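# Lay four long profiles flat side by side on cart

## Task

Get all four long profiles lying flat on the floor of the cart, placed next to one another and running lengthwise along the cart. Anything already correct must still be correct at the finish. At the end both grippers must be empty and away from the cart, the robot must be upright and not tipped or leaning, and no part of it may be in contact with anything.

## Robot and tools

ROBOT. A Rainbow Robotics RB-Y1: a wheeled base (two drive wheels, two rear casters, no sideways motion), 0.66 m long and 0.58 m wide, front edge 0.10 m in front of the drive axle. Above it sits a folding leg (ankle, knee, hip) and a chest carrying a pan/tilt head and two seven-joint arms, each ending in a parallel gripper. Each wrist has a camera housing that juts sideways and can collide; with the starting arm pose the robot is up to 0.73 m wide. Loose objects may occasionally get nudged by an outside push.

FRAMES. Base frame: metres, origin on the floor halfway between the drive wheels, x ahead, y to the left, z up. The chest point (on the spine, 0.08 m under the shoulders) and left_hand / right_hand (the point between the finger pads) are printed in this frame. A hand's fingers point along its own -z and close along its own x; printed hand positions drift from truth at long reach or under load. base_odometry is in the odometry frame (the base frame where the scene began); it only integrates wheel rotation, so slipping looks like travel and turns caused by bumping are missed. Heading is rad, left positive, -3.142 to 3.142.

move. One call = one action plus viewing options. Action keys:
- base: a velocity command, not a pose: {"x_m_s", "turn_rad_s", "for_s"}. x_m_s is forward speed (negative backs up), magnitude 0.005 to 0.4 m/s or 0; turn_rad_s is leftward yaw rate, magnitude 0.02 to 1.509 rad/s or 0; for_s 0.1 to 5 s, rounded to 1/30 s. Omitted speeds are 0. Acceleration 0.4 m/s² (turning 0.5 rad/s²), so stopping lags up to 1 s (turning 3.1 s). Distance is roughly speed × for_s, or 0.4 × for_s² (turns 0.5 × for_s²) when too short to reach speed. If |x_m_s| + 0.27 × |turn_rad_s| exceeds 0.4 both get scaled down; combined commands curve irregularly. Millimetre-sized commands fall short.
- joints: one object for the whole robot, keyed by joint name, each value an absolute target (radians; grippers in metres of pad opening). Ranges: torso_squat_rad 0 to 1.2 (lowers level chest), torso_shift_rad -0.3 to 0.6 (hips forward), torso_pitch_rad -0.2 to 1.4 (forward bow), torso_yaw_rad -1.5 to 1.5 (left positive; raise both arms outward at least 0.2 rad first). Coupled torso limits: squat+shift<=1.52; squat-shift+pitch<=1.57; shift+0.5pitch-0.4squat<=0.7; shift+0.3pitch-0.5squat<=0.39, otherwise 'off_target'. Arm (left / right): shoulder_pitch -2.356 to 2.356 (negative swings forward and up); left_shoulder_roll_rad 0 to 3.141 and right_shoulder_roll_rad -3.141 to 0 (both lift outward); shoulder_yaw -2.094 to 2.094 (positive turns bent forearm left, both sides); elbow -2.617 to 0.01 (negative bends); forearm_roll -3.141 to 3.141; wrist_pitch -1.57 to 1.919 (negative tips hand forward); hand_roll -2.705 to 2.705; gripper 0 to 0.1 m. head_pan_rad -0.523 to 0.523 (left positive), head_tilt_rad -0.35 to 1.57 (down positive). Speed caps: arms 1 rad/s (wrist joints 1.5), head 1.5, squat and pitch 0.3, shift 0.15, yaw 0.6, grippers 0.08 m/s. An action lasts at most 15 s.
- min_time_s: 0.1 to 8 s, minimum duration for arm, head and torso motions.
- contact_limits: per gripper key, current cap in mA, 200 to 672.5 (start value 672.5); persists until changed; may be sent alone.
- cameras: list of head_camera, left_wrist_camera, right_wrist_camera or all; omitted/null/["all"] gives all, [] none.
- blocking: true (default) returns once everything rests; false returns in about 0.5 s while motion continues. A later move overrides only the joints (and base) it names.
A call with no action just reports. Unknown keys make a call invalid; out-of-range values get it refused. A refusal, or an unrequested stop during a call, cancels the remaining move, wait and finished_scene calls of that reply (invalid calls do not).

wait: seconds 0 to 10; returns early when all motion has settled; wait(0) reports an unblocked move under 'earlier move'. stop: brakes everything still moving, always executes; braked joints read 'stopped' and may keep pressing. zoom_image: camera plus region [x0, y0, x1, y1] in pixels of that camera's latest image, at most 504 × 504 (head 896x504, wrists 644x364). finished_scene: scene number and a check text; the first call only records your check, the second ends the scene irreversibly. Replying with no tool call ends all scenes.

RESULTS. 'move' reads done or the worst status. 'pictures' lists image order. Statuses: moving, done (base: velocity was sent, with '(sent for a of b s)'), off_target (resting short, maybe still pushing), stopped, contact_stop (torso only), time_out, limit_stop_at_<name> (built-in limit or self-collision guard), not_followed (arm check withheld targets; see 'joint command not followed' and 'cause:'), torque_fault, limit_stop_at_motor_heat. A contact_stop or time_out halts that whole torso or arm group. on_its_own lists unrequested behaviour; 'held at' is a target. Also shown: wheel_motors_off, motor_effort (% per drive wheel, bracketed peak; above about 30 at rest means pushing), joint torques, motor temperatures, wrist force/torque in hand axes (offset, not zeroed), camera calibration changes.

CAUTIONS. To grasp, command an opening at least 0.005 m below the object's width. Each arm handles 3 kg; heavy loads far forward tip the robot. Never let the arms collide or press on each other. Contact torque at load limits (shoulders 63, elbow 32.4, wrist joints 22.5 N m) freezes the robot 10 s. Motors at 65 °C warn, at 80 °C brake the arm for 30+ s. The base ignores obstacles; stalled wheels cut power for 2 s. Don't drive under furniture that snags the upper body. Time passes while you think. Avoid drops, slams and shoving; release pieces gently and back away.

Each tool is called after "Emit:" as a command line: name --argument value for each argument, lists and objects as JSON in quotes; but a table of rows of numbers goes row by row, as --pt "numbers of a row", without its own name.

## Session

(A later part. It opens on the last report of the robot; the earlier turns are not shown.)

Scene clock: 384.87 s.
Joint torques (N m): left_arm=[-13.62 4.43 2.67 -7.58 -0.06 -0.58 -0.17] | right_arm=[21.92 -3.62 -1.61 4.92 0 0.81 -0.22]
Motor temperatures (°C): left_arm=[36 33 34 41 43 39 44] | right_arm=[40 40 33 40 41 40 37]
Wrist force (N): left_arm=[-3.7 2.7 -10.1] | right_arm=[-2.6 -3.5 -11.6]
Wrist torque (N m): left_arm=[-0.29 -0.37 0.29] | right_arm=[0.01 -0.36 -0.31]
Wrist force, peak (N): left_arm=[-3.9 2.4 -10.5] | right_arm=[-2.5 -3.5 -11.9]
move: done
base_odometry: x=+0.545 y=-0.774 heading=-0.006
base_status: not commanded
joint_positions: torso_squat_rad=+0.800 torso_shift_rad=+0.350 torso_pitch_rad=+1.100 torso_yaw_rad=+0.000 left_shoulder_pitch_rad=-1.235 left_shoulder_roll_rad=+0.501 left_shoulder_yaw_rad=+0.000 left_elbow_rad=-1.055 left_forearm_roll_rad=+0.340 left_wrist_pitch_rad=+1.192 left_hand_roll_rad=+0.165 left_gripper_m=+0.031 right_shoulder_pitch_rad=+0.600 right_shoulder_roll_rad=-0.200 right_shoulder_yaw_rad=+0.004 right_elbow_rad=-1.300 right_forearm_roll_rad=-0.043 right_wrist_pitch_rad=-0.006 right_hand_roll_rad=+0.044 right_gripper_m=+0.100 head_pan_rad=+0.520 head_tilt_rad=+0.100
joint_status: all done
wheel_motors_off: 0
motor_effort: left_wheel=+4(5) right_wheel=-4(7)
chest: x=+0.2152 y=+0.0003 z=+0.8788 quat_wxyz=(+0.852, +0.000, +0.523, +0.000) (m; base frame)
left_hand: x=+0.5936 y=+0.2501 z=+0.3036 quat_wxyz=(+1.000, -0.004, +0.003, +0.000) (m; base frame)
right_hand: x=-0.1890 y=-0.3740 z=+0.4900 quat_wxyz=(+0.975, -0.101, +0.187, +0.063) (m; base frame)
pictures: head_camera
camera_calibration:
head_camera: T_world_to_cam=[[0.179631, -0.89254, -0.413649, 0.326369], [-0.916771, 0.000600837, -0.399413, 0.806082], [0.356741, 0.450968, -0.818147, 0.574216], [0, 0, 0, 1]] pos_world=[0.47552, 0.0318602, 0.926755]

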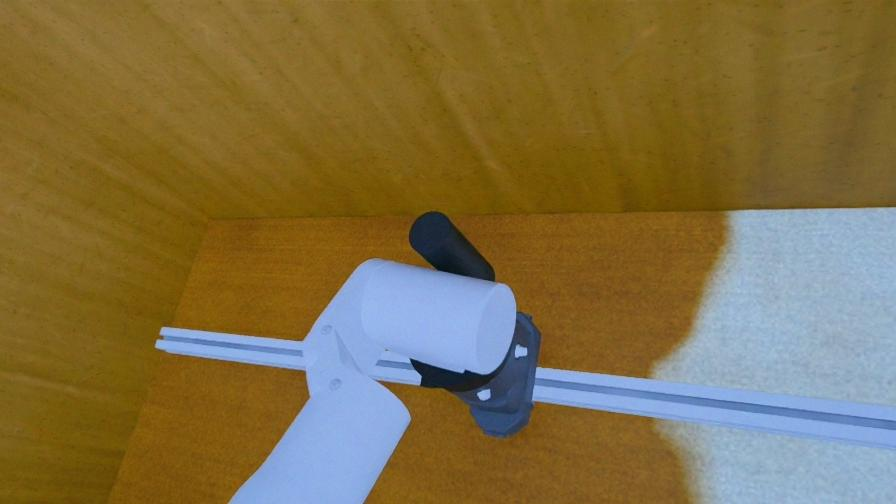

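Emit:
move --joints '{"left_gripper_m":0.05}' --cameras '["left_wrist_camera"]'

Emit:
move --joints '{"left_shoulder_pitch_rad":-1.164,"left_shoulder_roll_rad":0.541,"left_elbow_rad":-1.304,"left_forearm_roll_rad":0.366,"left_wrist_pitch_rad":1.360,"left_hand_roll_rad":0.225}' --min_time_s 1.5 --cameras '["left_wrist_camera","head_camera"]'

Scene clock: 389.20 s.
Joint torques (N m): left_arm=[-11.63 5.16 2.46 -7.1 -0.11 -0.18 -0.24] | right_arm=[22.3 -4.38 -1.75 4.94 0.03 0.74 -0.3]
Motor temperatures (°C): left_arm=[36 33 34 40 43 39 44] | right_arm=[40 40 33 40 41 40 37]
Wrist force (N): left_arm=[-1.0 0.2 -9.6] | right_arm=[-2.5 -3.4 -11.6]
Wrist torque (N m): left_arm=[-0.31 -0.22 0.25] | right_arm=[0.02 -0.36 -0.30]
Wrist force, peak (N): left_arm=[-3.8 2.4 -10.7] | right_arm=[-2.5 -3.4 -12.0]
move: done
base_odometry: x=+0.545 y=-0.774 heading=-0.006
base_status: not commanded
joint_positions: torso_squat_rad=+0.800 torso_shift_rad=+0.350 torso_pitch_rad=+1.100 torso_yaw_rad=+0.000 left_shoulder_pitch_rad=-1.236 left_shoulder_roll_rad=+0.500 left_shoulder_yaw_rad=+0.000 left_elbow_rad=-1.055 left_forearm_roll_rad=+0.340 left_wrist_pitch_rad=+1.192 left_hand_roll_rad=+0.165 left_gripper_m=+0.050 right_shoulder_pitch_rad=+0.600 right_shoulder_roll_rad=-0.200 right_shoulder_yaw_rad=+0.004 right_elbow_rad=-1.300 right_forearm_roll_rad=-0.043 right_wrist_pitch_rad=-0.006 right_hand_roll_rad=+0.044 right_gripper_m=+0.100 head_pan_rad=+0.520 head_tilt_rad=+0.100
joint_status: all done
wheel_motors_off: 0
motor_effort: left_wheel=+4(5) right_wheel=-5(7)
chest: x=+0.2152 y=+0.0003 z=+0.8789 quat_wxyz=(+0.852, +0.000, +0.523, +0.000) (m; base frame)
left_hand: x=+0.5938 y=+0.2498 z=+0.3037 quat_wxyz=(+1.000, -0.004, +0.002, +0.000) (m; base frame)
right_hand: x=-0.1890 y=-0.3740 z=+0.4900 quat_wxyz=(+0.975, -0.101, +0.187, +0.063) (m; base frame)
pictures: left_wrist_camera
camera_calibration:
left_wrist_camera: T_world_to_cam=[[0.999341, 0.0209429, 0.0296483, -0.608304], [0.00400037, -0.875344, 0.483485, 0.101418], [0.036078, -0.483048, -0.87485, 0.443807], [0, 0, 0, 1]] pos_world=[0.591485, 0.315896, 0.357266]

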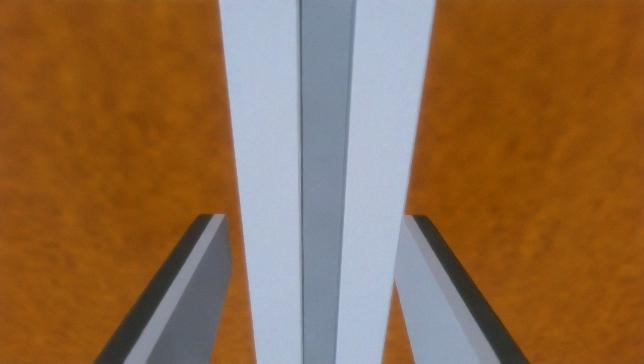

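Scene clock: 391.00 s.
Joint torques (N m): left_arm=[-8.46 8.19 2.99 -7.48 0.25 0.25 0.34] | right_arm=[21.56 -4.09 -1.47 5.07 0.03 0.76 -0.48]
Motor temperatures (°C): left_arm=[36 33 34 40 43 39 44] | right_arm=[40 40 33 40 41 40 37]
Wrist force (N): left_arm=[-1.2 0.0 -9.8] | right_arm=[-2.4 -3.5 -11.8]
Wrist torque (N m): left_arm=[-0.30 -0.22 0.22] | right_arm=[0.02 -0.33 -0.30]
Wrist force, peak (N): left_arm=[-1.3 0.2 -10.1] | right_arm=[-2.5 -3.6 -11.9]
move: done
base_odometry: x=+0.545 y=-0.774 heading=-0.006
base_status: not commanded
joint_positions: torso_squat_rad=+0.800 torso_shift_rad=+0.350 torso_pitch_rad=+1.100 torso_yaw_rad=+0.000 left_shoulder_pitch_rad=-1.164 left_shoulder_roll_rad=+0.541 left_shoulder_yaw_rad=+0.000 left_elbow_rad=-1.304 left_forearm_roll_rad=+0.366 left_wrist_pitch_rad=+1.360 left_hand_roll_rad=+0.225 left_gripper_m=+0.050 right_shoulder_pitch_rad=+0.600 right_shoulder_roll_rad=-0.200 right_shoulder_yaw_rad=+0.004 right_elbow_rad=-1.300 right_forearm_roll_rad=-0.043 right_wrist_pitch_rad=-0.006 right_hand_roll_rad=+0.044 right_gripper_m=+0.100 head_pan_rad=+0.520 head_tilt_rad=+0.100
joint_status: all done
wheel_motors_off: 0
motor_effort: left_wheel=+4(5) right_wheel=-5(8)
chest: x=+0.2152 y=+0.0003 z=+0.8789 quat_wxyz=(+0.852, +0.000, +0.523, +0.000) (m; base frame)
left_hand: x=+0.5942 y=+0.2497 z=+0.3439 quat_wxyz=(+1.000, -0.005, +0.002, +0.000) (m; base frame)
right_hand: x=-0.1890 y=-0.3740 z=+0.4900 quat_wxyz=(+0.975, -0.101, +0.187, +0.063) (m; base frame)
pictures: head_camera, left_wrist_camera
camera_calibration:
head_camera: T_world_to_cam=[[0.179636, -0.89254, -0.413647, 0.326369], [-0.916765, 0.000602995, -0.399427, 0.806088], [0.356754, 0.450969, -0.81814, 0.574215], [0, 0, 0, 1]] pos_world=[0.475512, 0.0318587, 0.926764]
left_wrist_camera: T_world_to_cam=[[0.999321, 0.0209443, 0.0303172, -0.610038], [0.00362091, -0.874591, 0.484848, 0.0814152], [0.03667, -0.484409, -0.874073, 0.478603], [0, 0, 0, 1]] pos_world=[0.591778, 0.315821, 0.397354]

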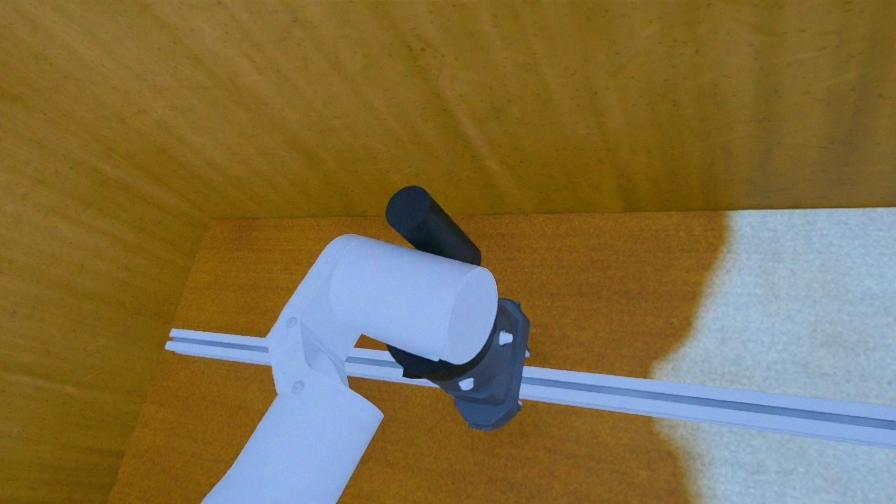

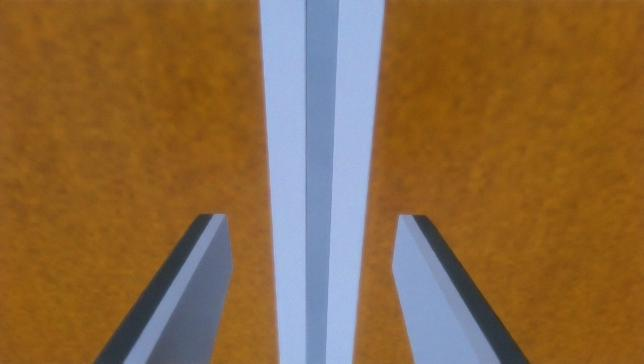

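Emit:
move --joints '{"torso_squat_rad":0.35,"torso_shift_rad":0,"torso_pitch_rad":0.6,"left_shoulder_pitch_rad":-0.361,"left_shoulder_roll_rad":0.436,"left_elbow_rad":-1.846,"left_forearm_roll_rad":0,"left_wrist_pitch_rad":0.566,"left_hand_roll_rad":0.433,"head_pan_rad":0,"head_tilt_rad":0.4}' --min_time_s 3 --cameras '["head_camera"]'

Emit:
move --base '{"x_m_s":-0.35,"for_s":1.45}' --cameras '["head_camera"]'

Scene clock: 401.00 s.
Joint torques (N m): left_arm=[-5.43 4.17 3.43 -9.32 -0.69 -1.67 0.58] | right_arm=[15.54 -5.82 -2.12 -0.41 0.22 -0.4 -0.06]
Motor temperatures (°C): left_arm=[36 33 34 40 43 39 44] | right_arm=[40 40 33 40 41 40 37]
Wrist force (N): left_arm=[-6.5 0.4 -5.9] | right_arm=[-5.9 -3.2 -12.0]
Wrist torque (N m): left_arm=[-0.24 -0.55 0.32] | right_arm=[-0.04 -0.55 -0.35]
Wrist force, peak (N): left_arm=[-2.2 -0.1 -10.2] | right_arm=[-5.9 -3.4 -12.0]
move: done
base_odometry: x=+0.545 y=-0.774 heading=-0.006
base_status: not commanded
joint_positions: torso_squat_rad=+0.350 torso_shift_rad=+0.000 torso_pitch_rad=+0.600 torso_yaw_rad=+0.000 left_shoulder_pitch_rad=-0.361 left_shoulder_roll_rad=+0.436 left_shoulder_yaw_rad=+0.000 left_elbow_rad=-1.846 left_forearm_roll_rad=+0.000 left_wrist_pitch_rad=+0.566 left_hand_roll_rad=+0.433 left_gripper_m=+0.050 right_shoulder_pitch_rad=+0.600 right_shoulder_roll_rad=-0.200 right_shoulder_yaw_rad=+0.004 right_elbow_rad=-1.300 right_forearm_roll_rad=-0.043 right_wrist_pitch_rad=-0.006 right_hand_roll_rad=+0.044 right_gripper_m=+0.100 head_pan_rad=+0.000 head_tilt_rad=+0.400
joint_status: all done
wheel_motors_off: 0
motor_effort: left_wheel=+3(5) right_wheel=-4(7)
chest: x=-0.0533 y=+0.0004 z=+1.1934 quat_wxyz=(+0.955, +0.000, +0.296, +0.000) (m; base frame)
left_hand: x=+0.4214 y=+0.2802 z=+0.8592 quat_wxyz=(+0.866, -0.001, -0.500, +0.001) (m; base frame)
right_hand: x=-0.2213 y=-0.3740 z=+0.6584 quat_wxyz=(+0.991, -0.113, -0.060, +0.037) (m; base frame)
pictures: head_camera
camera_calibration:
head_camera: T_world_to_cam=[[-0.0542508, -0.998226, 0.0245119, -0.0227517], [-0.813597, 0.0299585, -0.580657, 0.901723], [0.578893, -0.0514439, -0.813779, 0.991631], [0, 0, 0, 1]] pos_world=[0.158357, 0.00128778, 1.33112]

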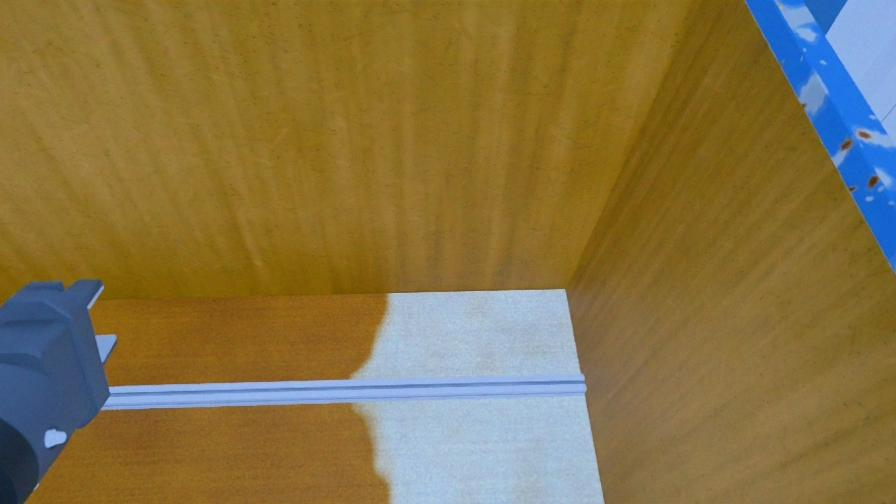

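Scene clock: 403.90 s.
Joint torques (N m): left_arm=[-6.5 4.53 4.07 -9.64 -0.8 -1.66 0.4] | right_arm=[15.4 -5.32 -1.97 -0.44 0.19 -0.53 -0.16]
Motor temperatures (°C): left_arm=[35 33 34 40 43 39 44] | right_arm=[40 40 33 40 41 40 37]
Wrist force (N): left_arm=[-6.6 0.4 -5.9] | right_arm=[-5.8 -3.1 -12.1]
Wrist torque (N m): left_arm=[-0.26 -0.57 0.32] | right_arm=[-0.04 -0.53 -0.35]
Wrist force, peak (N): left_arm=[-6.8 0.8 -6.2] | right_arm=[-6.0 -3.3 -12.3]
move: done
base_odometry: x=+0.032 y=-0.771 heading=-0.008
base_status: done (sent for 1.47 of 1.47 s)
joint_positions: torso_squat_rad=+0.350 torso_shift_rad=+0.000 torso_pitch_rad=+0.600 torso_yaw_rad=+0.000 left_shoulder_pitch_rad=-0.361 left_shoulder_roll_rad=+0.436 left_shoulder_yaw_rad=+0.000 left_elbow_rad=-1.846 left_forearm_roll_rad=+0.000 left_wrist_pitch_rad=+0.566 left_hand_roll_rad=+0.433 left_gripper_m=+0.050 right_shoulder_pitch_rad=+0.600 right_shoulder_roll_rad=-0.200 right_shoulder_yaw_rad=+0.004 right_elbow_rad=-1.300 right_forearm_roll_rad=-0.043 right_wrist_pitch_rad=-0.006 right_hand_roll_rad=+0.044 right_gripper_m=+0.100 head_pan_rad=+0.000 head_tilt_rad=+0.400
joint_status: not commanded
wheel_motors_off: 0
motor_effort: left_wheel=-22(28) right_wheel=+23(39)
chest: x=-0.0533 y=+0.0003 z=+1.1934 quat_wxyz=(+0.955, +0.000, +0.296, +0.000) (m; base frame)
left_hand: x=+0.4213 y=+0.2802 z=+0.8591 quat_wxyz=(+0.866, -0.001, -0.499, +0.001) (m; base frame)
right_hand: x=-0.2214 y=-0.3740 z=+0.6584 quat_wxyz=(+0.991, -0.113, -0.060, +0.037) (m; base frame)
pictures: head_camera
camera_calibration:
head_camera: T_world_to_cam=[[-0.0542715, -0.998226, 0.024488, -0.0227351], [-0.8136, 0.0299895, -0.580651, 0.901734], [0.578887, -0.0514363, -0.813784, 0.991631], [0, 0, 0, 1]] pos_world=[0.158375, 0.00126849, 1.33112]

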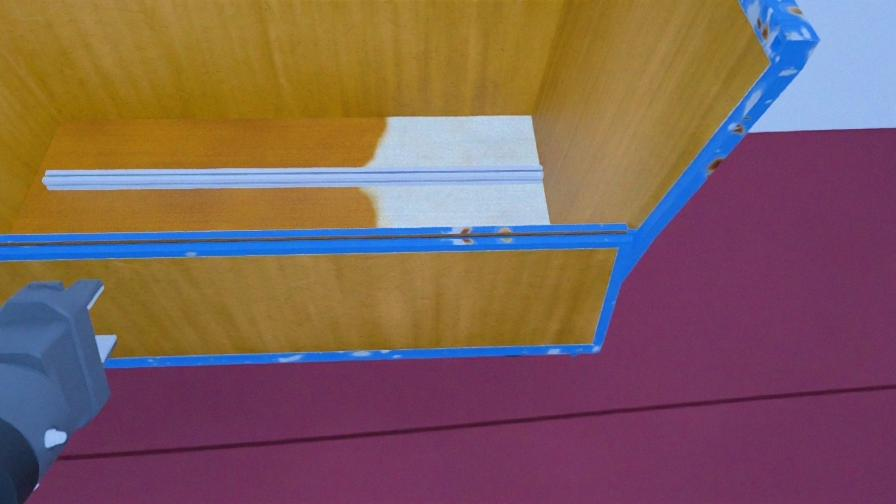

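Emit:
move --base '{"turn_rad_s":0.85,"for_s":1.71}' --joints '{"torso_squat_rad":1.1,"torso_pitch_rad":0,"left_shoulder_pitch_rad":0.095,"left_shoulder_roll_rad":0.015,"left_elbow_rad":-1.202,"left_wrist_pitch_rad":-0.393,"left_hand_roll_rad":-1.571,"left_gripper_m":0.055}' --min_time_s 2.5 --cameras '[]'

Emit:
move --base '{"x_m_s":0.4,"for_s":3.18}' --cameras '[]'

Emit:
move --base '{"turn_rad_s":-0.85,"for_s":1.71}' --cameras '["left_wrist_camera"]'

Scene clock: 416.67 s.
Joint torques (N m): left_arm=[-8.71 -0.81 0.76 -8.93 -0.42 -1.84 -0.03] | right_arm=[2.19 -6.02 -2.26 -6.73 0.3 -1.26 -0.09]
Motor temperatures (°C): left_arm=[35 33 34 40 43 39 44] | right_arm=[40 40 33 40 41 40 37]
Wrist force (N): left_arm=[-1.4 -6.1 -4.2] | right_arm=[-9.0 -3.2 -10.4]
Wrist torque (N m): left_arm=[0.10 -0.32 0.20] | right_arm=[-0.03 -0.70 -0.36]
Wrist force, peak (N): left_arm=[-7.1 -1.7 -6.1] | right_arm=[-9.2 -3.1 -11.1]
move: done
base_odometry: x=+0.032 y=-0.771 heading=+1.437
base_status: done (sent for 1.7 of 1.7 s)
joint_positions: torso_squat_rad=+1.100 torso_shift_rad=+0.000 torso_pitch_rad=+0.000 torso_yaw_rad=+0.000 left_shoulder_pitch_rad=+0.095 left_shoulder_roll_rad=+0.015 left_shoulder_yaw_rad=+0.000 left_elbow_rad=-1.202 left_forearm_roll_rad=+0.000 left_wrist_pitch_rad=-0.393 left_hand_roll_rad=-1.571 left_gripper_m=+0.055 right_shoulder_pitch_rad=+0.600 right_shoulder_roll_rad=-0.200 right_shoulder_yaw_rad=+0.004 right_elbow_rad=-1.300 right_forearm_roll_rad=-0.043 right_wrist_pitch_rad=-0.006 right_hand_roll_rad=+0.044 right_gripper_m=+0.100 head_pan_rad=+0.000 head_tilt_rad=+0.400
joint_status: all done
wheel_motors_off: 0
motor_effort: left_wheel=+4(47) right_wheel=+16(49)
chest: x=-0.2281 y=+0.0003 z=+0.9074 quat_wxyz=(+1.000, +0.000, +0.000, +0.000) (m; base frame)
left_hand: x=+0.2237 y=+0.2412 z=+0.5536 quat_wxyz=(+0.520, +0.495, -0.472, -0.512) (m; base frame)
right_hand: x=-0.0645 y=-0.3740 z=+0.3710 quat_wxyz=(+0.929, -0.119, -0.350, +0.001) (m; base frame)
pictures: none
No camera images: "cameras" was empty.

Scene clock: 421.37 s.
Joint torques (N m): left_arm=[-7.71 -0.72 -0.25 -8.76 -0.37 -1.82 0.06] | right_arm=[3.02 -6.31 -2.53 -6.78 0.4 -1.64 -0.09]
Motor temperatures (°C): left_arm=[35 33 34 40 43 39 44] | right_arm=[39 40 33 40 41 40 37]
Wrist force (N): left_arm=[-1.2 -5.9 -4.1] | right_arm=[-9.0 -3.2 -10.5]
Wrist torque (N m): left_arm=[0.07 -0.31 0.18] | right_arm=[-0.05 -0.71 -0.35]
Wrist force, peak (N): left_arm=[-1.5 -6.2 -4.4] | right_arm=[-9.0 -3.3 -11.0]
move: done
base_odometry: x=+0.200 y=+0.485 heading=+1.438
base_status: done (sent for 3.17 of 3.17 s)
joint_positions: torso_squat_rad=+1.100 torso_shift_rad=+0.000 torso_pitch_rad=+0.000 torso_yaw_rad=+0.000 left_shoulder_pitch_rad=+0.095 left_shoulder_roll_rad=+0.015 left_shoulder_yaw_rad=+0.000 left_elbow_rad=-1.202 left_forearm_roll_rad=+0.000 left_wrist_pitch_rad=-0.393 left_hand_roll_rad=-1.571 left_gripper_m=+0.055 right_shoulder_pitch_rad=+0.600 right_shoulder_roll_rad=-0.200 right_shoulder_yaw_rad=+0.004 right_elbow_rad=-1.300 right_forearm_roll_rad=-0.043 right_wrist_pitch_rad=-0.006 right_hand_roll_rad=+0.044 right_gripper_m=+0.100 head_pan_rad=+0.000 head_tilt_rad=+0.400
joint_status: not commanded
wheel_motors_off: 0
motor_effort: left_wheel=+11(47) right_wheel=-12(52)
chest: x=-0.2280 y=+0.0003 z=+0.9074 quat_wxyz=(+1.000, +0.000, +0.000, +0.000) (m; base frame)
left_hand: x=+0.2238 y=+0.2412 z=+0.5537 quat_wxyz=(+0.520, +0.495, -0.472, -0.512) (m; base frame)
right_hand: x=-0.0645 y=-0.3740 z=+0.3709 quat_wxyz=(+0.929, -0.119, -0.350, +0.001) (m; base frame)
pictures: none
No camera images: "cameras" was empty.

Scene clock: 425.10 s.
Joint torques (N m): left_arm=[-7.94 0.11 0.39 -8.76 -0.28 -1.87 0.21] | right_arm=[2.94 -5.45 -1.92 -6.62 0.43 -1.39 -0.22]
Motor temperatures (°C): left_arm=[35 33 34 40 43 39 44] | right_arm=[39 40 33 40 41 40 37]
Wrist force (N): left_arm=[-1.1 -6.1 -3.9] | right_arm=[-9.1 -3.0 -10.9]
Wrist torque (N m): left_arm=[0.10 -0.29 0.22] | right_arm=[-0.05 -0.71 -0.35]
Wrist force, peak (N): left_arm=[-0.9 -6.5 -4.0] | right_arm=[-9.1 -3.1 -10.8]
move: done
base_odometry: x=+0.199 y=+0.484 heading=-0.006
base_status: done (sent for 1.7 of 1.7 s)
joint_positions: torso_squat_rad=+1.100 torso_shift_rad=+0.000 torso_pitch_rad=+0.000 torso_yaw_rad=+0.000 left_shoulder_pitch_rad=+0.095 left_shoulder_roll_rad=+0.015 left_shoulder_yaw_rad=+0.000 left_elbow_rad=-1.202 left_forearm_roll_rad=+0.000 left_wrist_pitch_rad=-0.393 left_hand_roll_rad=-1.571 left_gripper_m=+0.055 right_shoulder_pitch_rad=+0.600 right_shoulder_roll_rad=-0.200 right_shoulder_yaw_rad=+0.004 right_elbow_rad=-1.300 right_forearm_roll_rad=-0.043 right_wrist_pitch_rad=-0.006 right_hand_roll_rad=+0.044 right_gripper_m=+0.100 head_pan_rad=+0.000 head_tilt_rad=+0.400
joint_status: not commanded
wheel_motors_off: 0
motor_effort: left_wheel=+16(43) right_wheel=+5(49)
chest: x=-0.2280 y=+0.0003 z=+0.9074 quat_wxyz=(+1.000, +0.000, +0.000, +0.000) (m; base frame)
left_hand: x=+0.2238 y=+0.2412 z=+0.5537 quat_wxyz=(+0.520, +0.495, -0.472, -0.512) (m; base frame)
right_hand: x=-0.0646 y=-0.3740 z=+0.3709 quat_wxyz=(+0.929, -0.119, -0.350, +0.001) (m; base frame)
pictures: left_wrist_camera
camera_calibration:
left_wrist_camera: T_world_to_cam=[[-0.00193872, -0.999973, 0.00712694, 0.237053], [-0.532324, -0.00500125, -0.846526, 0.620995], [0.846538, -0.00543502, -0.5323, 0.185349], [0, 0, 0, 1]] pos_world=[0.174125, 0.24116, 0.62266]

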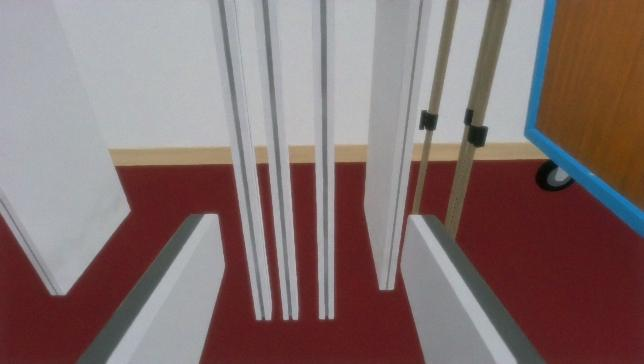

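Emit:
move --base '{"x_m_s":0.25,"for_s":1.2}' --joints '{"left_shoulder_yaw_rad":-0.013,"left_gripper_m":0.048}' --cameras '["left_wrist_camera"]'

Scene clock: 435.43 s.
Joint torques (N m): left_arm=[-7.64 -0.12 -0.33 -8.42 -0.31 -2.12 0.13] | right_arm=[3.23 -6.11 -2.12 -6.53 0.29 -1.58 -0.19]
Motor temperatures (°C): left_arm=[35 33 34 40 43 39 44] | right_arm=[38 40 33 40 41 40 37]
Wrist force (N): left_arm=[-1.2 -6.0 -3.9] | right_arm=[-9.0 -3.3 -10.5]
Wrist torque (N m): left_arm=[0.09 -0.28 0.21] | right_arm=[-0.03 -0.70 -0.36]
Wrist force, peak (N): left_arm=[-1.3 -6.3 -4.3] | right_arm=[-9.2 -3.1 -10.9]
move: done
base_odometry: x=+0.499 y=+0.482 heading=-0.007
base_status: done (sent for 1.2 of 1.2 s)
joint_positions: torso_squat_rad=+1.100 torso_shift_rad=+0.000 torso_pitch_rad=+0.000 torso_yaw_rad=+0.000 left_shoulder_pitch_rad=+0.095 left_shoulder_roll_rad=+0.015 left_shoulder_yaw_rad=-0.013 left_elbow_rad=-1.202 left_forearm_roll_rad=+0.000 left_wrist_pitch_rad=-0.393 left_hand_roll_rad=-1.571 left_gripper_m=+0.048 right_shoulder_pitch_rad=+0.600 right_shoulder_roll_rad=-0.200 right_shoulder_yaw_rad=+0.004 right_elbow_rad=-1.300 right_forearm_roll_rad=-0.043 right_wrist_pitch_rad=-0.006 right_hand_roll_rad=+0.044 right_gripper_m=+0.100 head_pan_rad=+0.000 head_tilt_rad=+0.400
joint_status: all done
wheel_motors_off: 0
motor_effort: left_wheel=-13(47) right_wheel=+8(48)
chest: x=-0.2280 y=+0.0003 z=+0.9074 quat_wxyz=(+1.000, +0.000, +0.000, +0.000) (m; base frame)
left_hand: x=+0.2240 y=+0.2348 z=+0.5536 quat_wxyz=(+0.517, +0.491, -0.475, -0.515) (m; base frame)
right_hand: x=-0.0645 y=-0.3740 z=+0.3709 quat_wxyz=(+0.929, -0.119, -0.350, +0.001) (m; base frame)
pictures: left_wrist_camera
camera_calibration:
left_wrist_camera: T_world_to_cam=[[-0.0147678, -0.999856, 0.00841338, 0.232823], [-0.532489, 0.000742408, -0.846437, 0.61961], [0.846308, -0.01698, -0.532423, 0.187956], [0, 0, 0, 1]] pos_world=[0.174305, 0.235521, 0.622574]

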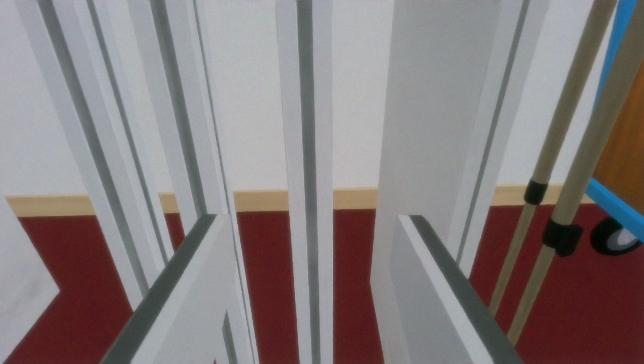

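Emit:
move --base '{"x_m_s":0.15,"for_s":0.97}' --cameras '["left_wrist_camera"]'

Scene clock: 443.40 s.
Joint torques (N m): left_arm=[-8.15 -0.17 0.15 -8.95 -0.22 -2.01 0.05] | right_arm=[3.13 -5.7 -2.27 -6.57 0.34 -1.45 -0.28]
Motor temperatures (°C): left_arm=[35 33 34 40 43 39 44] | right_arm=[38 40 33 40 41 40 37]
Wrist force (N): left_arm=[-1.2 -6.2 -3.9] | right_arm=[-9.2 -3.1 -10.4]
Wrist torque (N m): left_arm=[0.10 -0.30 0.20] | right_arm=[-0.05 -0.71 -0.36]
Wrist force, peak (N): left_arm=[-1.3 -6.5 -4.0] | right_arm=[-9.0 -3.2 -11.0]
move: done
base_odometry: x=+0.644 y=+0.481 heading=-0.008
base_status: done (sent for 0.97 of 0.97 s)
joint_positions: torso_squat_rad=+1.100 torso_shift_rad=+0.000 torso_pitch_rad=+0.000 torso_yaw_rad=+0.000 left_shoulder_pitch_rad=+0.095 left_shoulder_roll_rad=+0.015 left_shoulder_yaw_rad=-0.013 left_elbow_rad=-1.202 left_forearm_roll_rad=+0.000 left_wrist_pitch_rad=-0.393 left_hand_roll_rad=-1.571 left_gripper_m=+0.048 right_shoulder_pitch_rad=+0.600 right_shoulder_roll_rad=-0.200 right_shoulder_yaw_rad=+0.004 right_elbow_rad=-1.300 right_forearm_roll_rad=-0.043 right_wrist_pitch_rad=-0.006 right_hand_roll_rad=+0.044 right_gripper_m=+0.100 head_pan_rad=+0.000 head_tilt_rad=+0.400
joint_status: not commanded
wheel_motors_off: 0
motor_effort: left_wheel=-11(25) right_wheel=+10(41)
chest: x=-0.2280 y=+0.0003 z=+0.9074 quat_wxyz=(+1.000, +0.000, +0.000, +0.000) (m; base frame)
left_hand: x=+0.2240 y=+0.2348 z=+0.5536 quat_wxyz=(+0.517, +0.491, -0.475, -0.515) (m; base frame)
right_hand: x=-0.0645 y=-0.3740 z=+0.3709 quat_wxyz=(+0.929, -0.119, -0.350, +0.001) (m; base frame)
pictures: left_wrist_camera
camera_calibration:
left_wrist_camera: T_world_to_cam=[[-0.0147621, -0.999856, 0.00841349, 0.232825], [-0.532509, 0.000739673, -0.846424, 0.619597], [0.846296, -0.0169753, -0.532443, 0.187967], [0, 0, 0, 1]] pos_world=[0.174302, 0.235524, 0.622565]

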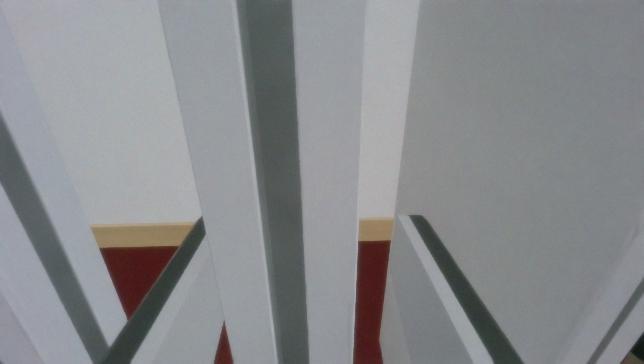

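Emit:
move --joints '{"left_shoulder_yaw_rad": 0.0}' --base '{"x_m_s": 0.05, "for_s": 0.3}' --cameras '["left_wrist_camera"]'

Emit:
move --joints '{"left_gripper_m": 0.015}' --cameras '["left_wrist_camera"]'

Scene clock: 468.27 s.
Joint torques (N m): left_arm=[-8.63 -0.25 0.42 -8.72 -0.29 -1.84 0.18] | right_arm=[2.11 -5.59 -2.38 -6.94 0.45 -1.59 -0.1]
Motor temperatures (°C): left_arm=[35 33 34 40 43 39 44] | right_arm=[37 40 33 40 41 40 37]
Wrist force (N): left_arm=[-1.0 -6.0 -3.9] | right_arm=[-9.0 -3.2 -10.3]
Wrist torque (N m): left_arm=[0.09 -0.27 0.19] | right_arm=[-0.05 -0.70 -0.35]
Wrist force, peak (N): left_arm=[-1.3 -6.4 -4.1] | right_arm=[-9.3 -3.2 -10.7]
move: done
base_odometry: x=+0.659 y=+0.481 heading=-0.008
base_status: done (sent for 0.3 of 0.3 s)
joint_positions: torso_squat_rad=+1.100 torso_shift_rad=+0.000 torso_pitch_rad=+0.000 torso_yaw_rad=+0.000 left_shoulder_pitch_rad=+0.095 left_shoulder_roll_rad=+0.015 left_shoulder_yaw_rad=+0.000 left_elbow_rad=-1.202 left_forearm_roll_rad=+0.000 left_wrist_pitch_rad=-0.393 left_hand_roll_rad=-1.571 left_gripper_m=+0.048 right_shoulder_pitch_rad=+0.600 right_shoulder_roll_rad=-0.200 right_shoulder_yaw_rad=+0.004 right_elbow_rad=-1.300 right_forearm_roll_rad=-0.043 right_wrist_pitch_rad=-0.006 right_hand_roll_rad=+0.044 right_gripper_m=+0.100 head_pan_rad=+0.000 head_tilt_rad=+0.400
joint_status: all done
wheel_motors_off: 0
motor_effort: left_wheel=-11(22) right_wheel=+7(41)
chest: x=-0.2280 y=+0.0003 z=+0.9074 quat_wxyz=(+1.000, +0.000, +0.000, +0.000) (m; base frame)
left_hand: x=+0.2238 y=+0.2412 z=+0.5536 quat_wxyz=(+0.520, +0.495, -0.472, -0.512) (m; base frame)
right_hand: x=-0.0645 y=-0.3740 z=+0.3709 quat_wxyz=(+0.929, -0.119, -0.350, +0.001) (m; base frame)
pictures: left_wrist_camera
camera_calibration:
left_wrist_camera: T_world_to_cam=[[-0.00186652, -0.999972, 0.00721062, 0.236977], [-0.532383, -0.00511014, -0.846488, 0.620986], [0.846501, -0.0054188, -0.532359, 0.185374], [0, 0, 0, 1]] pos_world=[0.174126, 0.241148, 0.622634]

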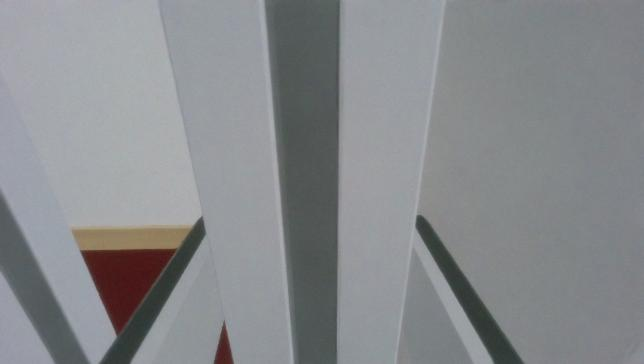

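Scene clock: 469.13 s.
Joint torques (N m): left_arm=[-8.11 0.29 -0.27 -9.16 -0.49 -2.09 -0.4] | right_arm=[2.98 -5.96 -1.83 -6.78 0.41 -1.47 -0.34]
Motor temperatures (°C): left_arm=[35 33 34 40 43 39 44] | right_arm=[37 40 33 40 41 40 37]
Wrist force (N): left_arm=[0.8 -6.6 -4.3] | right_arm=[-8.9 -3.0 -10.3]
Wrist torque (N m): left_arm=[0.28 -0.30 1.18] | right_arm=[-0.07 -0.70 -0.38]
Wrist force, peak (N): left_arm=[0.9 -7.8 -3.8] | right_arm=[-9.1 -3.0 -10.8]
move: off_target
base_odometry: x=+0.659 y=+0.481 heading=-0.008
base_status: not commanded
joint_positions: torso_squat_rad=+1.100 torso_shift_rad=+0.000 torso_pitch_rad=+0.000 torso_yaw_rad=+0.000 left_shoulder_pitch_rad=+0.095 left_shoulder_roll_rad=+0.015 left_shoulder_yaw_rad=+0.000 left_elbow_rad=-1.202 left_forearm_roll_rad=+0.000 left_wrist_pitch_rad=-0.393 left_hand_roll_rad=-1.571 left_gripper_m=+0.031 right_shoulder_pitch_rad=+0.600 right_shoulder_roll_rad=-0.200 right_shoulder_yaw_rad=+0.004 right_elbow_rad=-1.300 right_forearm_roll_rad=-0.043 right_wrist_pitch_rad=-0.006 right_hand_roll_rad=+0.044 right_gripper_m=+0.100 head_pan_rad=+0.000 head_tilt_rad=+0.400
joint_status: left_gripper_m off_target (ended at +0.031, target +0.015)
wheel_motors_off: 0
motor_effort: left_wheel=-11(12) right_wheel=+7(11)
chest: x=-0.2280 y=+0.0003 z=+0.9074 quat_wxyz=(+1.000, +0.000, +0.000, +0.000) (m; base frame)
left_hand: x=+0.2238 y=+0.2411 z=+0.5536 quat_wxyz=(+0.520, +0.495, -0.472, -0.512) (m; base frame)
right_hand: x=-0.0645 y=-0.3740 z=+0.3709 quat_wxyz=(+0.929, -0.119, -0.350, +0.001) (m; base frame)
pictures: left_wrist_camera
camera_calibration:
left_wrist_camera: T_world_to_cam=[[-0.00182953, -0.99997, 0.00753273, 0.236733], [-0.532365, -0.00540262, -0.846497, 0.62106], [0.846513, -0.00555885, -0.53234, 0.185393], [0, 0, 0, 1]] pos_world=[0.174126, 0.241112, 0.622634]

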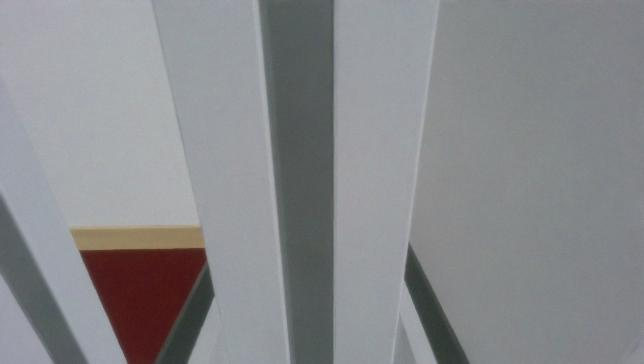

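Emit:
move --joints '{"torso_squat_rad": 1.0}' --min_time_s 1 --cameras '["left_wrist_camera"]'

Emit:
move --base '{"x_m_s": -0.25, "for_s": 2.4}' --cameras '["left_wrist_camera"]'

Emit:
move --base '{"turn_rad_s": -0.85, "for_s": 1.84}' --cameras '["left_wrist_camera"]'

Scene clock: 473.97 s.
Joint torques (N m): left_arm=[-11.98 0.99 -0.76 -12.47 0.13 -4.04 0.26] | right_arm=[2.71 -6.06 -2.14 -6.52 0.32 -1.5 -0.24]
Motor temperatures (°C): left_arm=[35 33 34 40 43 39 44] | right_arm=[37 40 33 40 41 40 37]
Wrist force (N): left_arm=[-0.6 -15.3 -4.6] | right_arm=[-9.2 -3.2 -10.8]
Wrist torque (N m): left_arm=[0.05 -0.24 0.23] | right_arm=[0.00 -0.74 -0.35]
Wrist force, peak (N): left_arm=[-1.4 -17.0 -3.7] | right_arm=[-9.2 -2.8 -11.1]
move: done
base_odometry: x=+0.659 y=+0.481 heading=-0.008
base_status: not commanded
joint_positions: torso_squat_rad=+1.000 torso_shift_rad=+0.000 torso_pitch_rad=+0.000 torso_yaw_rad=+0.000 left_shoulder_pitch_rad=+0.096 left_shoulder_roll_rad=+0.015 left_shoulder_yaw_rad=+0.000 left_elbow_rad=-1.201 left_forearm_roll_rad=+0.000 left_wrist_pitch_rad=-0.392 left_hand_roll_rad=-1.571 left_gripper_m=+0.031 right_shoulder_pitch_rad=+0.600 right_shoulder_roll_rad=-0.200 right_shoulder_yaw_rad=+0.004 right_elbow_rad=-1.300 right_forearm_roll_rad=-0.043 right_wrist_pitch_rad=-0.006 right_hand_roll_rad=+0.044 right_gripper_m=+0.100 head_pan_rad=+0.000 head_tilt_rad=+0.400
joint_status: all done
wheel_motors_off: 0
motor_effort: left_wheel=-10(11) right_wheel=+9(12)
chest: x=-0.2278 y=+0.0003 z=+0.9681 quat_wxyz=(+1.000, +0.000, +0.000, +0.000) (m; base frame)
left_hand: x=+0.2233 y=+0.2413 z=+0.6132 quat_wxyz=(+0.521, +0.494, -0.471, -0.512) (m; base frame)
right_hand: x=-0.0646 y=-0.3740 z=+0.4316 quat_wxyz=(+0.929, -0.119, -0.350, +0.002) (m; base frame)
pictures: left_wrist_camera
camera_calibration:
left_wrist_camera: T_world_to_cam=[[-0.00152512, -0.999972, 0.00734392, 0.236486], [-0.534666, -0.00539068, -0.845046, 0.670844], [0.845062, -0.00521534, -0.534643, 0.219204], [0, 0, 0, 1]] pos_world=[0.173797, 0.241239, 0.682353]

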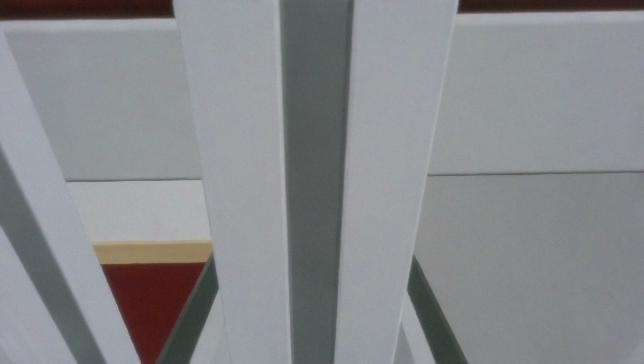

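Scene clock: 477.63 s.
Joint torques (N m): left_arm=[-12.44 0.67 0.15 -12.57 -0.02 -3.84 0.01] | right_arm=[1.72 -6.04 -1.88 -6.89 0.31 -1.43 -0.04]
Motor temperatures (°C): left_arm=[35 33 34 40 43 39 44] | right_arm=[37 40 33 40 41 40 37]
Wrist force (N): left_arm=[-0.5 -14.7 -4.6] | right_arm=[-9.1 -3.1 -10.8]
Wrist torque (N m): left_arm=[0.26 -0.24 0.18] | right_arm=[-0.01 -0.72 -0.35]
Wrist force, peak (N): left_arm=[-0.4 -15.9 -5.6] | right_arm=[-9.3 -3.1 -11.0]
move: done
base_odometry: x=+0.060 y=+0.486 heading=-0.010
base_status: done (sent for 2.4 of 2.4 s)
joint_positions: torso_squat_rad=+1.000 torso_shift_rad=+0.000 torso_pitch_rad=+0.000 torso_yaw_rad=+0.000 left_shoulder_pitch_rad=+0.096 left_shoulder_roll_rad=+0.015 left_shoulder_yaw_rad=+0.000 left_elbow_rad=-1.201 left_forearm_roll_rad=+0.000 left_wrist_pitch_rad=-0.392 left_hand_roll_rad=-1.571 left_gripper_m=+0.031 right_shoulder_pitch_rad=+0.600 right_shoulder_roll_rad=-0.200 right_shoulder_yaw_rad=+0.004 right_elbow_rad=-1.300 right_forearm_roll_rad=-0.043 right_wrist_pitch_rad=-0.006 right_hand_roll_rad=+0.044 right_gripper_m=+0.100 head_pan_rad=+0.000 head_tilt_rad=+0.400
joint_status: not commanded
wheel_motors_off: 0
motor_effort: left_wheel=-15(36) right_wheel=+18(45)
chest: x=-0.2279 y=+0.0003 z=+0.9681 quat_wxyz=(+1.000, +0.000, +0.000, +0.000) (m; base frame)
left_hand: x=+0.2232 y=+0.2413 z=+0.6132 quat_wxyz=(+0.521, +0.494, -0.471, -0.512) (m; base frame)
right_hand: x=-0.0647 y=-0.3741 z=+0.4316 quat_wxyz=(+0.929, -0.119, -0.350, +0.001) (m; base frame)
pictures: left_wrist_camera
camera_calibration:
left_wrist_camera: T_world_to_cam=[[-0.00146624, -0.999972, 0.00736901, 0.236484], [-0.534626, -0.00544359, -0.845071, 0.670825], [0.845087, -0.00517875, -0.534603, 0.219265], [0, 0, 0, 1]] pos_world=[0.173689, 0.241264, 0.682372]

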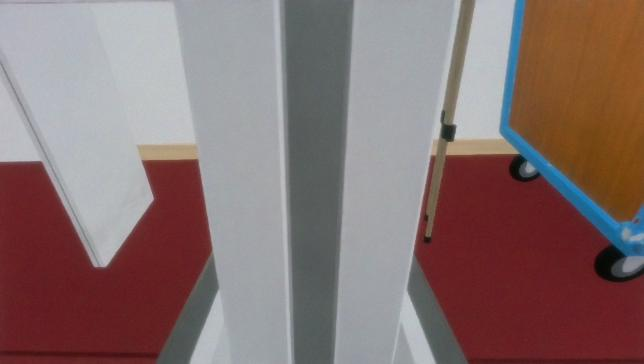

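Scene clock: 481.50 s.
Joint torques (N m): left_arm=[-12.64 1.42 -0.09 -12.82 -0.11 -4.16 0.04] | right_arm=[2.04 -5.92 -2.1 -6.9 0.22 -1.56 -0.13]
Motor temperatures (°C): left_arm=[35 33 34 40 43 39 44] | right_arm=[37 40 33 40 41 40 37]
Wrist force (N): left_arm=[-0.6 -15.6 -4.6] | right_arm=[-9.0 -3.1 -10.7]
Wrist torque (N m): left_arm=[0.10 -0.24 0.18] | right_arm=[-0.01 -0.71 -0.34]
Wrist force, peak (N): left_arm=[-0.6 -15.7 -4.9] | right_arm=[-9.5 -3.3 -10.9]
move: done
base_odometry: x=+0.059 y=+0.486 heading=-1.567
base_status: done (sent for 1.83 of 1.83 s)
joint_positions: torso_squat_rad=+1.000 torso_shift_rad=+0.000 torso_pitch_rad=+0.000 torso_yaw_rad=+0.000 left_shoulder_pitch_rad=+0.096 left_shoulder_roll_rad=+0.015 left_shoulder_yaw_rad=+0.000 left_elbow_rad=-1.201 left_forearm_roll_rad=+0.000 left_wrist_pitch_rad=-0.392 left_hand_roll_rad=-1.571 left_gripper_m=+0.031 right_shoulder_pitch_rad=+0.600 right_shoulder_roll_rad=-0.200 right_shoulder_yaw_rad=+0.004 right_elbow_rad=-1.300 right_forearm_roll_rad=-0.043 right_wrist_pitch_rad=-0.006 right_hand_roll_rad=+0.044 right_gripper_m=+0.100 head_pan_rad=+0.000 head_tilt_rad=+0.400
joint_status: not commanded
wheel_motors_off: 0
motor_effort: left_wheel=+16(53) right_wheel=+5(52)
chest: x=-0.2279 y=+0.0003 z=+0.9681 quat_wxyz=(+1.000, +0.000, +0.000, +0.000) (m; base frame)
left_hand: x=+0.2232 y=+0.2413 z=+0.6132 quat_wxyz=(+0.521, +0.494, -0.471, -0.512) (m; base frame)
right_hand: x=-0.0646 y=-0.3740 z=+0.4316 quat_wxyz=(+0.929, -0.119, -0.350, +0.001) (m; base frame)
pictures: left_wrist_camera
camera_calibration:
left_wrist_camera: T_world_to_cam=[[-0.00146506, -0.999972, 0.00737047, 0.236483], [-0.534639, -0.00544539, -0.845063, 0.670818], [0.845079, -0.00517861, -0.534616, 0.219273], [0, 0, 0, 1]] pos_world=[0.173689, 0.241264, 0.682368]

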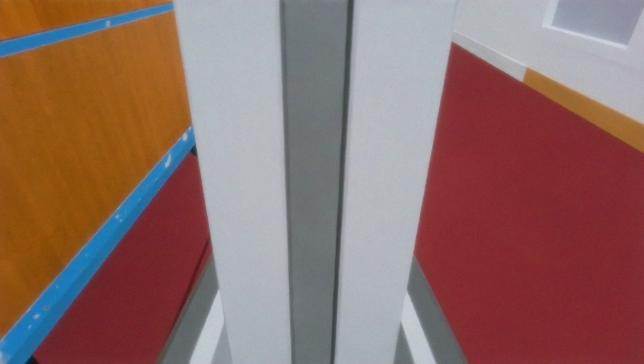

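Emit:
move --base '{"x_m_s": 0.4, "for_s": 3.14}' --cameras '[]'

Emit:
move --base '{"turn_rad_s": 0.85, "for_s": 1.84}' --joints '{"torso_squat_rad": 0.35}' --cameras '["head_camera"]'

Emit:
move --joints '{"left_hand_roll_rad": 0.0}' --min_time_s 2 --cameras '["head_camera"]'

Scene clock: 490.53 s.
Joint torques (N m): left_arm=[-11.4 1 0.13 -12.85 -0.04 -4.46 -0.09] | right_arm=[2.79 -5.85 -2.31 -6.6 0.35 -1.39 -0.33]
Motor temperatures (°C): left_arm=[36 33 34 41 43 40 43] | right_arm=[37 40 33 40 41 40 37]
Wrist force (N): left_arm=[-0.5 -15.5 -4.4] | right_arm=[-9.2 -3.1 -10.9]
Wrist torque (N m): left_arm=[-0.20 -0.22 0.23] | right_arm=[-0.01 -0.75 -0.34]
Wrist force, peak (N): left_arm=[-0.3 -16.0 -4.8] | right_arm=[-8.9 -3.2 -11.3]
move: done
base_odometry: x=+0.064 y=-0.767 heading=-1.568
base_status: done (sent for 3.13 of 3.13 s)
joint_positions: torso_squat_rad=+1.000 torso_shift_rad=+0.000 torso_pitch_rad=+0.000 torso_yaw_rad=+0.000 left_shoulder_pitch_rad=+0.096 left_shoulder_roll_rad=+0.015 left_shoulder_yaw_rad=+0.000 left_elbow_rad=-1.201 left_forearm_roll_rad=+0.000 left_wrist_pitch_rad=-0.392 left_hand_roll_rad=-1.571 left_gripper_m=+0.031 right_shoulder_pitch_rad=+0.600 right_shoulder_roll_rad=-0.200 right_shoulder_yaw_rad=+0.004 right_elbow_rad=-1.300 right_forearm_roll_rad=-0.043 right_wrist_pitch_rad=-0.006 right_hand_roll_rad=+0.044 right_gripper_m=+0.100 head_pan_rad=+0.000 head_tilt_rad=+0.400
joint_status: not commanded
wheel_motors_off: 0
motor_effort: left_wheel=-9(49) right_wheel=+9(50)
chest: x=-0.2279 y=+0.0003 z=+0.9681 quat_wxyz=(+1.000, +0.000, +0.000, +0.000) (m; base frame)
left_hand: x=+0.2233 y=+0.2413 z=+0.6133 quat_wxyz=(+0.521, +0.494, -0.471, -0.512) (m; base frame)
right_hand: x=-0.0645 y=-0.3740 z=+0.4316 quat_wxyz=(+0.929, -0.119, -0.350, +0.002) (m; base frame)
pictures: none
No camera images: "cameras" was empty.

Scene clock: 494.40 s.
Joint torques (N m): left_arm=[-11.45 0.58 -0.13 -12.85 0.04 -4.33 0.22] | right_arm=[2.47 -5.7 -2.02 -6.54 0.31 -1.39 -0.41]
Motor temperatures (°C): left_arm=[36 33 34 41 43 40 43] | right_arm=[37 40 33 40 41 40 37]
Wrist force (N): left_arm=[-0.7 -15.2 -4.1] | right_arm=[-9.0 -3.0 -10.7]
Wrist torque (N m): left_arm=[0.15 -0.22 0.21] | right_arm=[-0.08 -0.70 -0.37]
Wrist force, peak (N): left_arm=[-0.5 -16.3 -4.9] | right_arm=[-9.5 -3.0 -11.1]
move: done
base_odometry: x=+0.063 y=-0.767 heading=-0.010
base_status: done (sent for 1.83 of 1.83 s)
joint_positions: torso_squat_rad=+0.350 torso_shift_rad=+0.000 torso_pitch_rad=+0.000 torso_yaw_rad=+0.000 left_shoulder_pitch_rad=+0.096 left_shoulder_roll_rad=+0.015 left_shoulder_yaw_rad=+0.000 left_elbow_rad=-1.201 left_forearm_roll_rad=+0.000 left_wrist_pitch_rad=-0.392 left_hand_roll_rad=-1.571 left_gripper_m=+0.031 right_shoulder_pitch_rad=+0.600 right_shoulder_roll_rad=-0.200 right_shoulder_yaw_rad=+0.004 right_elbow_rad=-1.300 right_forearm_roll_rad=-0.043 right_wrist_pitch_rad=-0.006 right_hand_roll_rad=+0.044 right_gripper_m=+0.100 head_pan_rad=+0.000 head_tilt_rad=+0.400
joint_status: all done
wheel_motors_off: 0
motor_effort: left_wheel=+5(45) right_wheel=+17(45)
chest: x=-0.2278 y=+0.0004 z=+1.2475 quat_wxyz=(+1.000, +0.000, +0.000, +0.000) (m; base frame)
left_hand: x=+0.2233 y=+0.2413 z=+0.8925 quat_wxyz=(+0.521, +0.494, -0.471, -0.512) (m; base frame)
right_hand: x=-0.0646 y=-0.3740 z=+0.7109 quat_wxyz=(+0.929, -0.119, -0.350, +0.002) (m; base frame)
pictures: head_camera
camera_calibration:
head_camera: T_world_to_cam=[[-0.0585444, -0.998231, -0.0103505, 0.00897881], [-0.34399, 0.0299056, -0.938497, 1.34451], [0.937146, -0.0513833, -0.345133, 0.633626], [0, 0, 0, 1]] pos_world=[-0.130776, 0.00131235, 1.4806]

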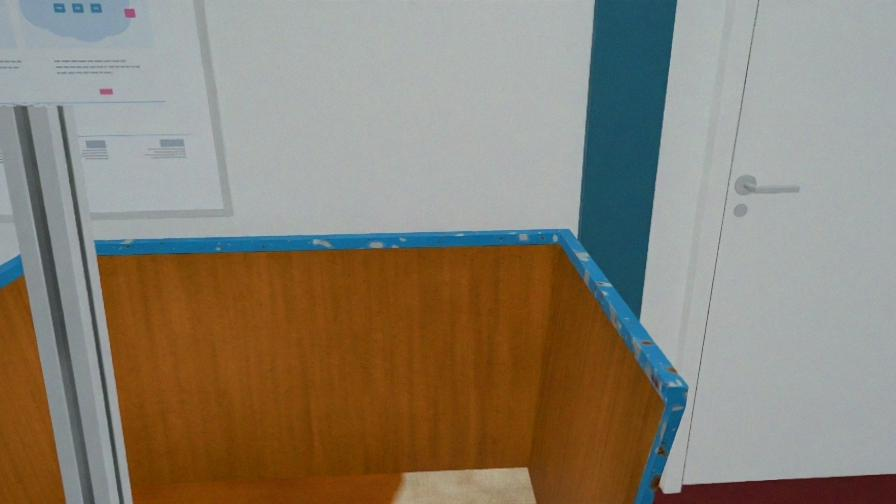

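Scene clock: 496.70 s.
Joint torques (N m): left_arm=[-11.84 0.81 0.31 -12.46 0.07 -4.18 0.02] | right_arm=[2.21 -5.59 -2.33 -6.56 0.37 -1.68 -0.25]
Motor temperatures (°C): left_arm=[36 33 34 41 43 40 43] | right_arm=[37 40 33 40 41 40 37]
Wrist force (N): left_arm=[-16.4 -0.4 -3.4] | right_arm=[-8.9 -3.4 -10.7]
Wrist torque (N m): left_arm=[-0.18 -0.54 0.21] | right_arm=[-0.03 -0.71 -0.38]
Wrist force, peak (N): left_arm=[-16.5 -1.1 -3.7] | right_arm=[-9.1 -3.3 -10.9]
move: done
base_odometry: x=+0.063 y=-0.767 heading=-0.010
base_status: not commanded
joint_positions: torso_squat_rad=+0.350 torso_shift_rad=+0.000 torso_pitch_rad=+0.000 torso_yaw_rad=+0.000 left_shoulder_pitch_rad=+0.096 left_shoulder_roll_rad=+0.015 left_shoulder_yaw_rad=+0.000 left_elbow_rad=-1.201 left_forearm_roll_rad=+0.000 left_wrist_pitch_rad=-0.392 left_hand_roll_rad=+0.000 left_gripper_m=+0.031 right_shoulder_pitch_rad=+0.600 right_shoulder_roll_rad=-0.200 right_shoulder_yaw_rad=+0.004 right_elbow_rad=-1.300 right_forearm_roll_rad=-0.043 right_wrist_pitch_rad=-0.006 right_hand_roll_rad=+0.044 right_gripper_m=+0.100 head_pan_rad=+0.000 head_tilt_rad=+0.400
joint_status: all done
wheel_motors_off: 0
motor_effort: left_wheel=+4(6) right_wheel=+15(20)
chest: x=-0.2278 y=+0.0004 z=+1.2475 quat_wxyz=(+1.000, +0.000, +0.000, +0.000) (m; base frame)
left_hand: x=+0.2233 y=+0.2413 z=+0.8925 quat_wxyz=(+0.731, +0.016, -0.682, +0.006) (m; base frame)
right_hand: x=-0.0646 y=-0.3740 z=+0.7109 quat_wxyz=(+0.929, -0.119, -0.350, +0.002) (m; base frame)
pictures: head_camera
camera_calibration:
head_camera: T_world_to_cam=[[-0.0585445, -0.998231, -0.0103505, 0.00897878], [-0.34399, 0.0299056, -0.938497, 1.34451], [0.937146, -0.0513834, -0.345133, 0.633626], [0, 0, 0, 1]] pos_world=[-0.130776, 0.00131232, 1.4806]

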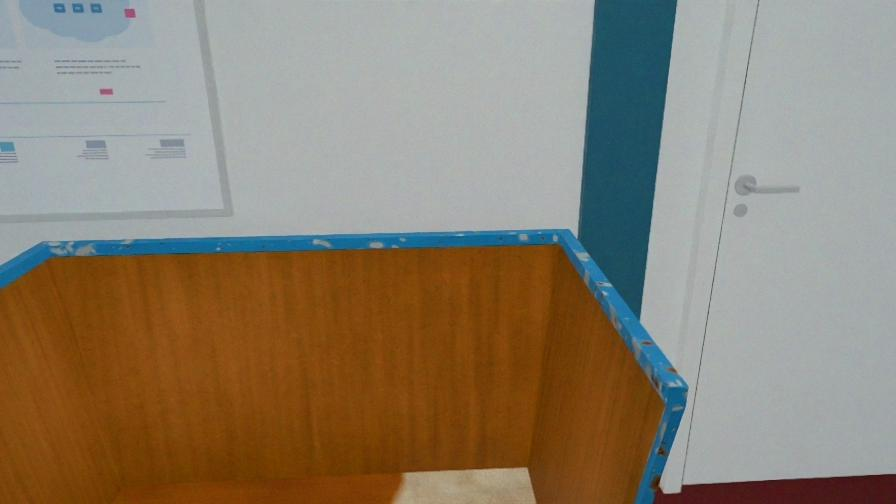

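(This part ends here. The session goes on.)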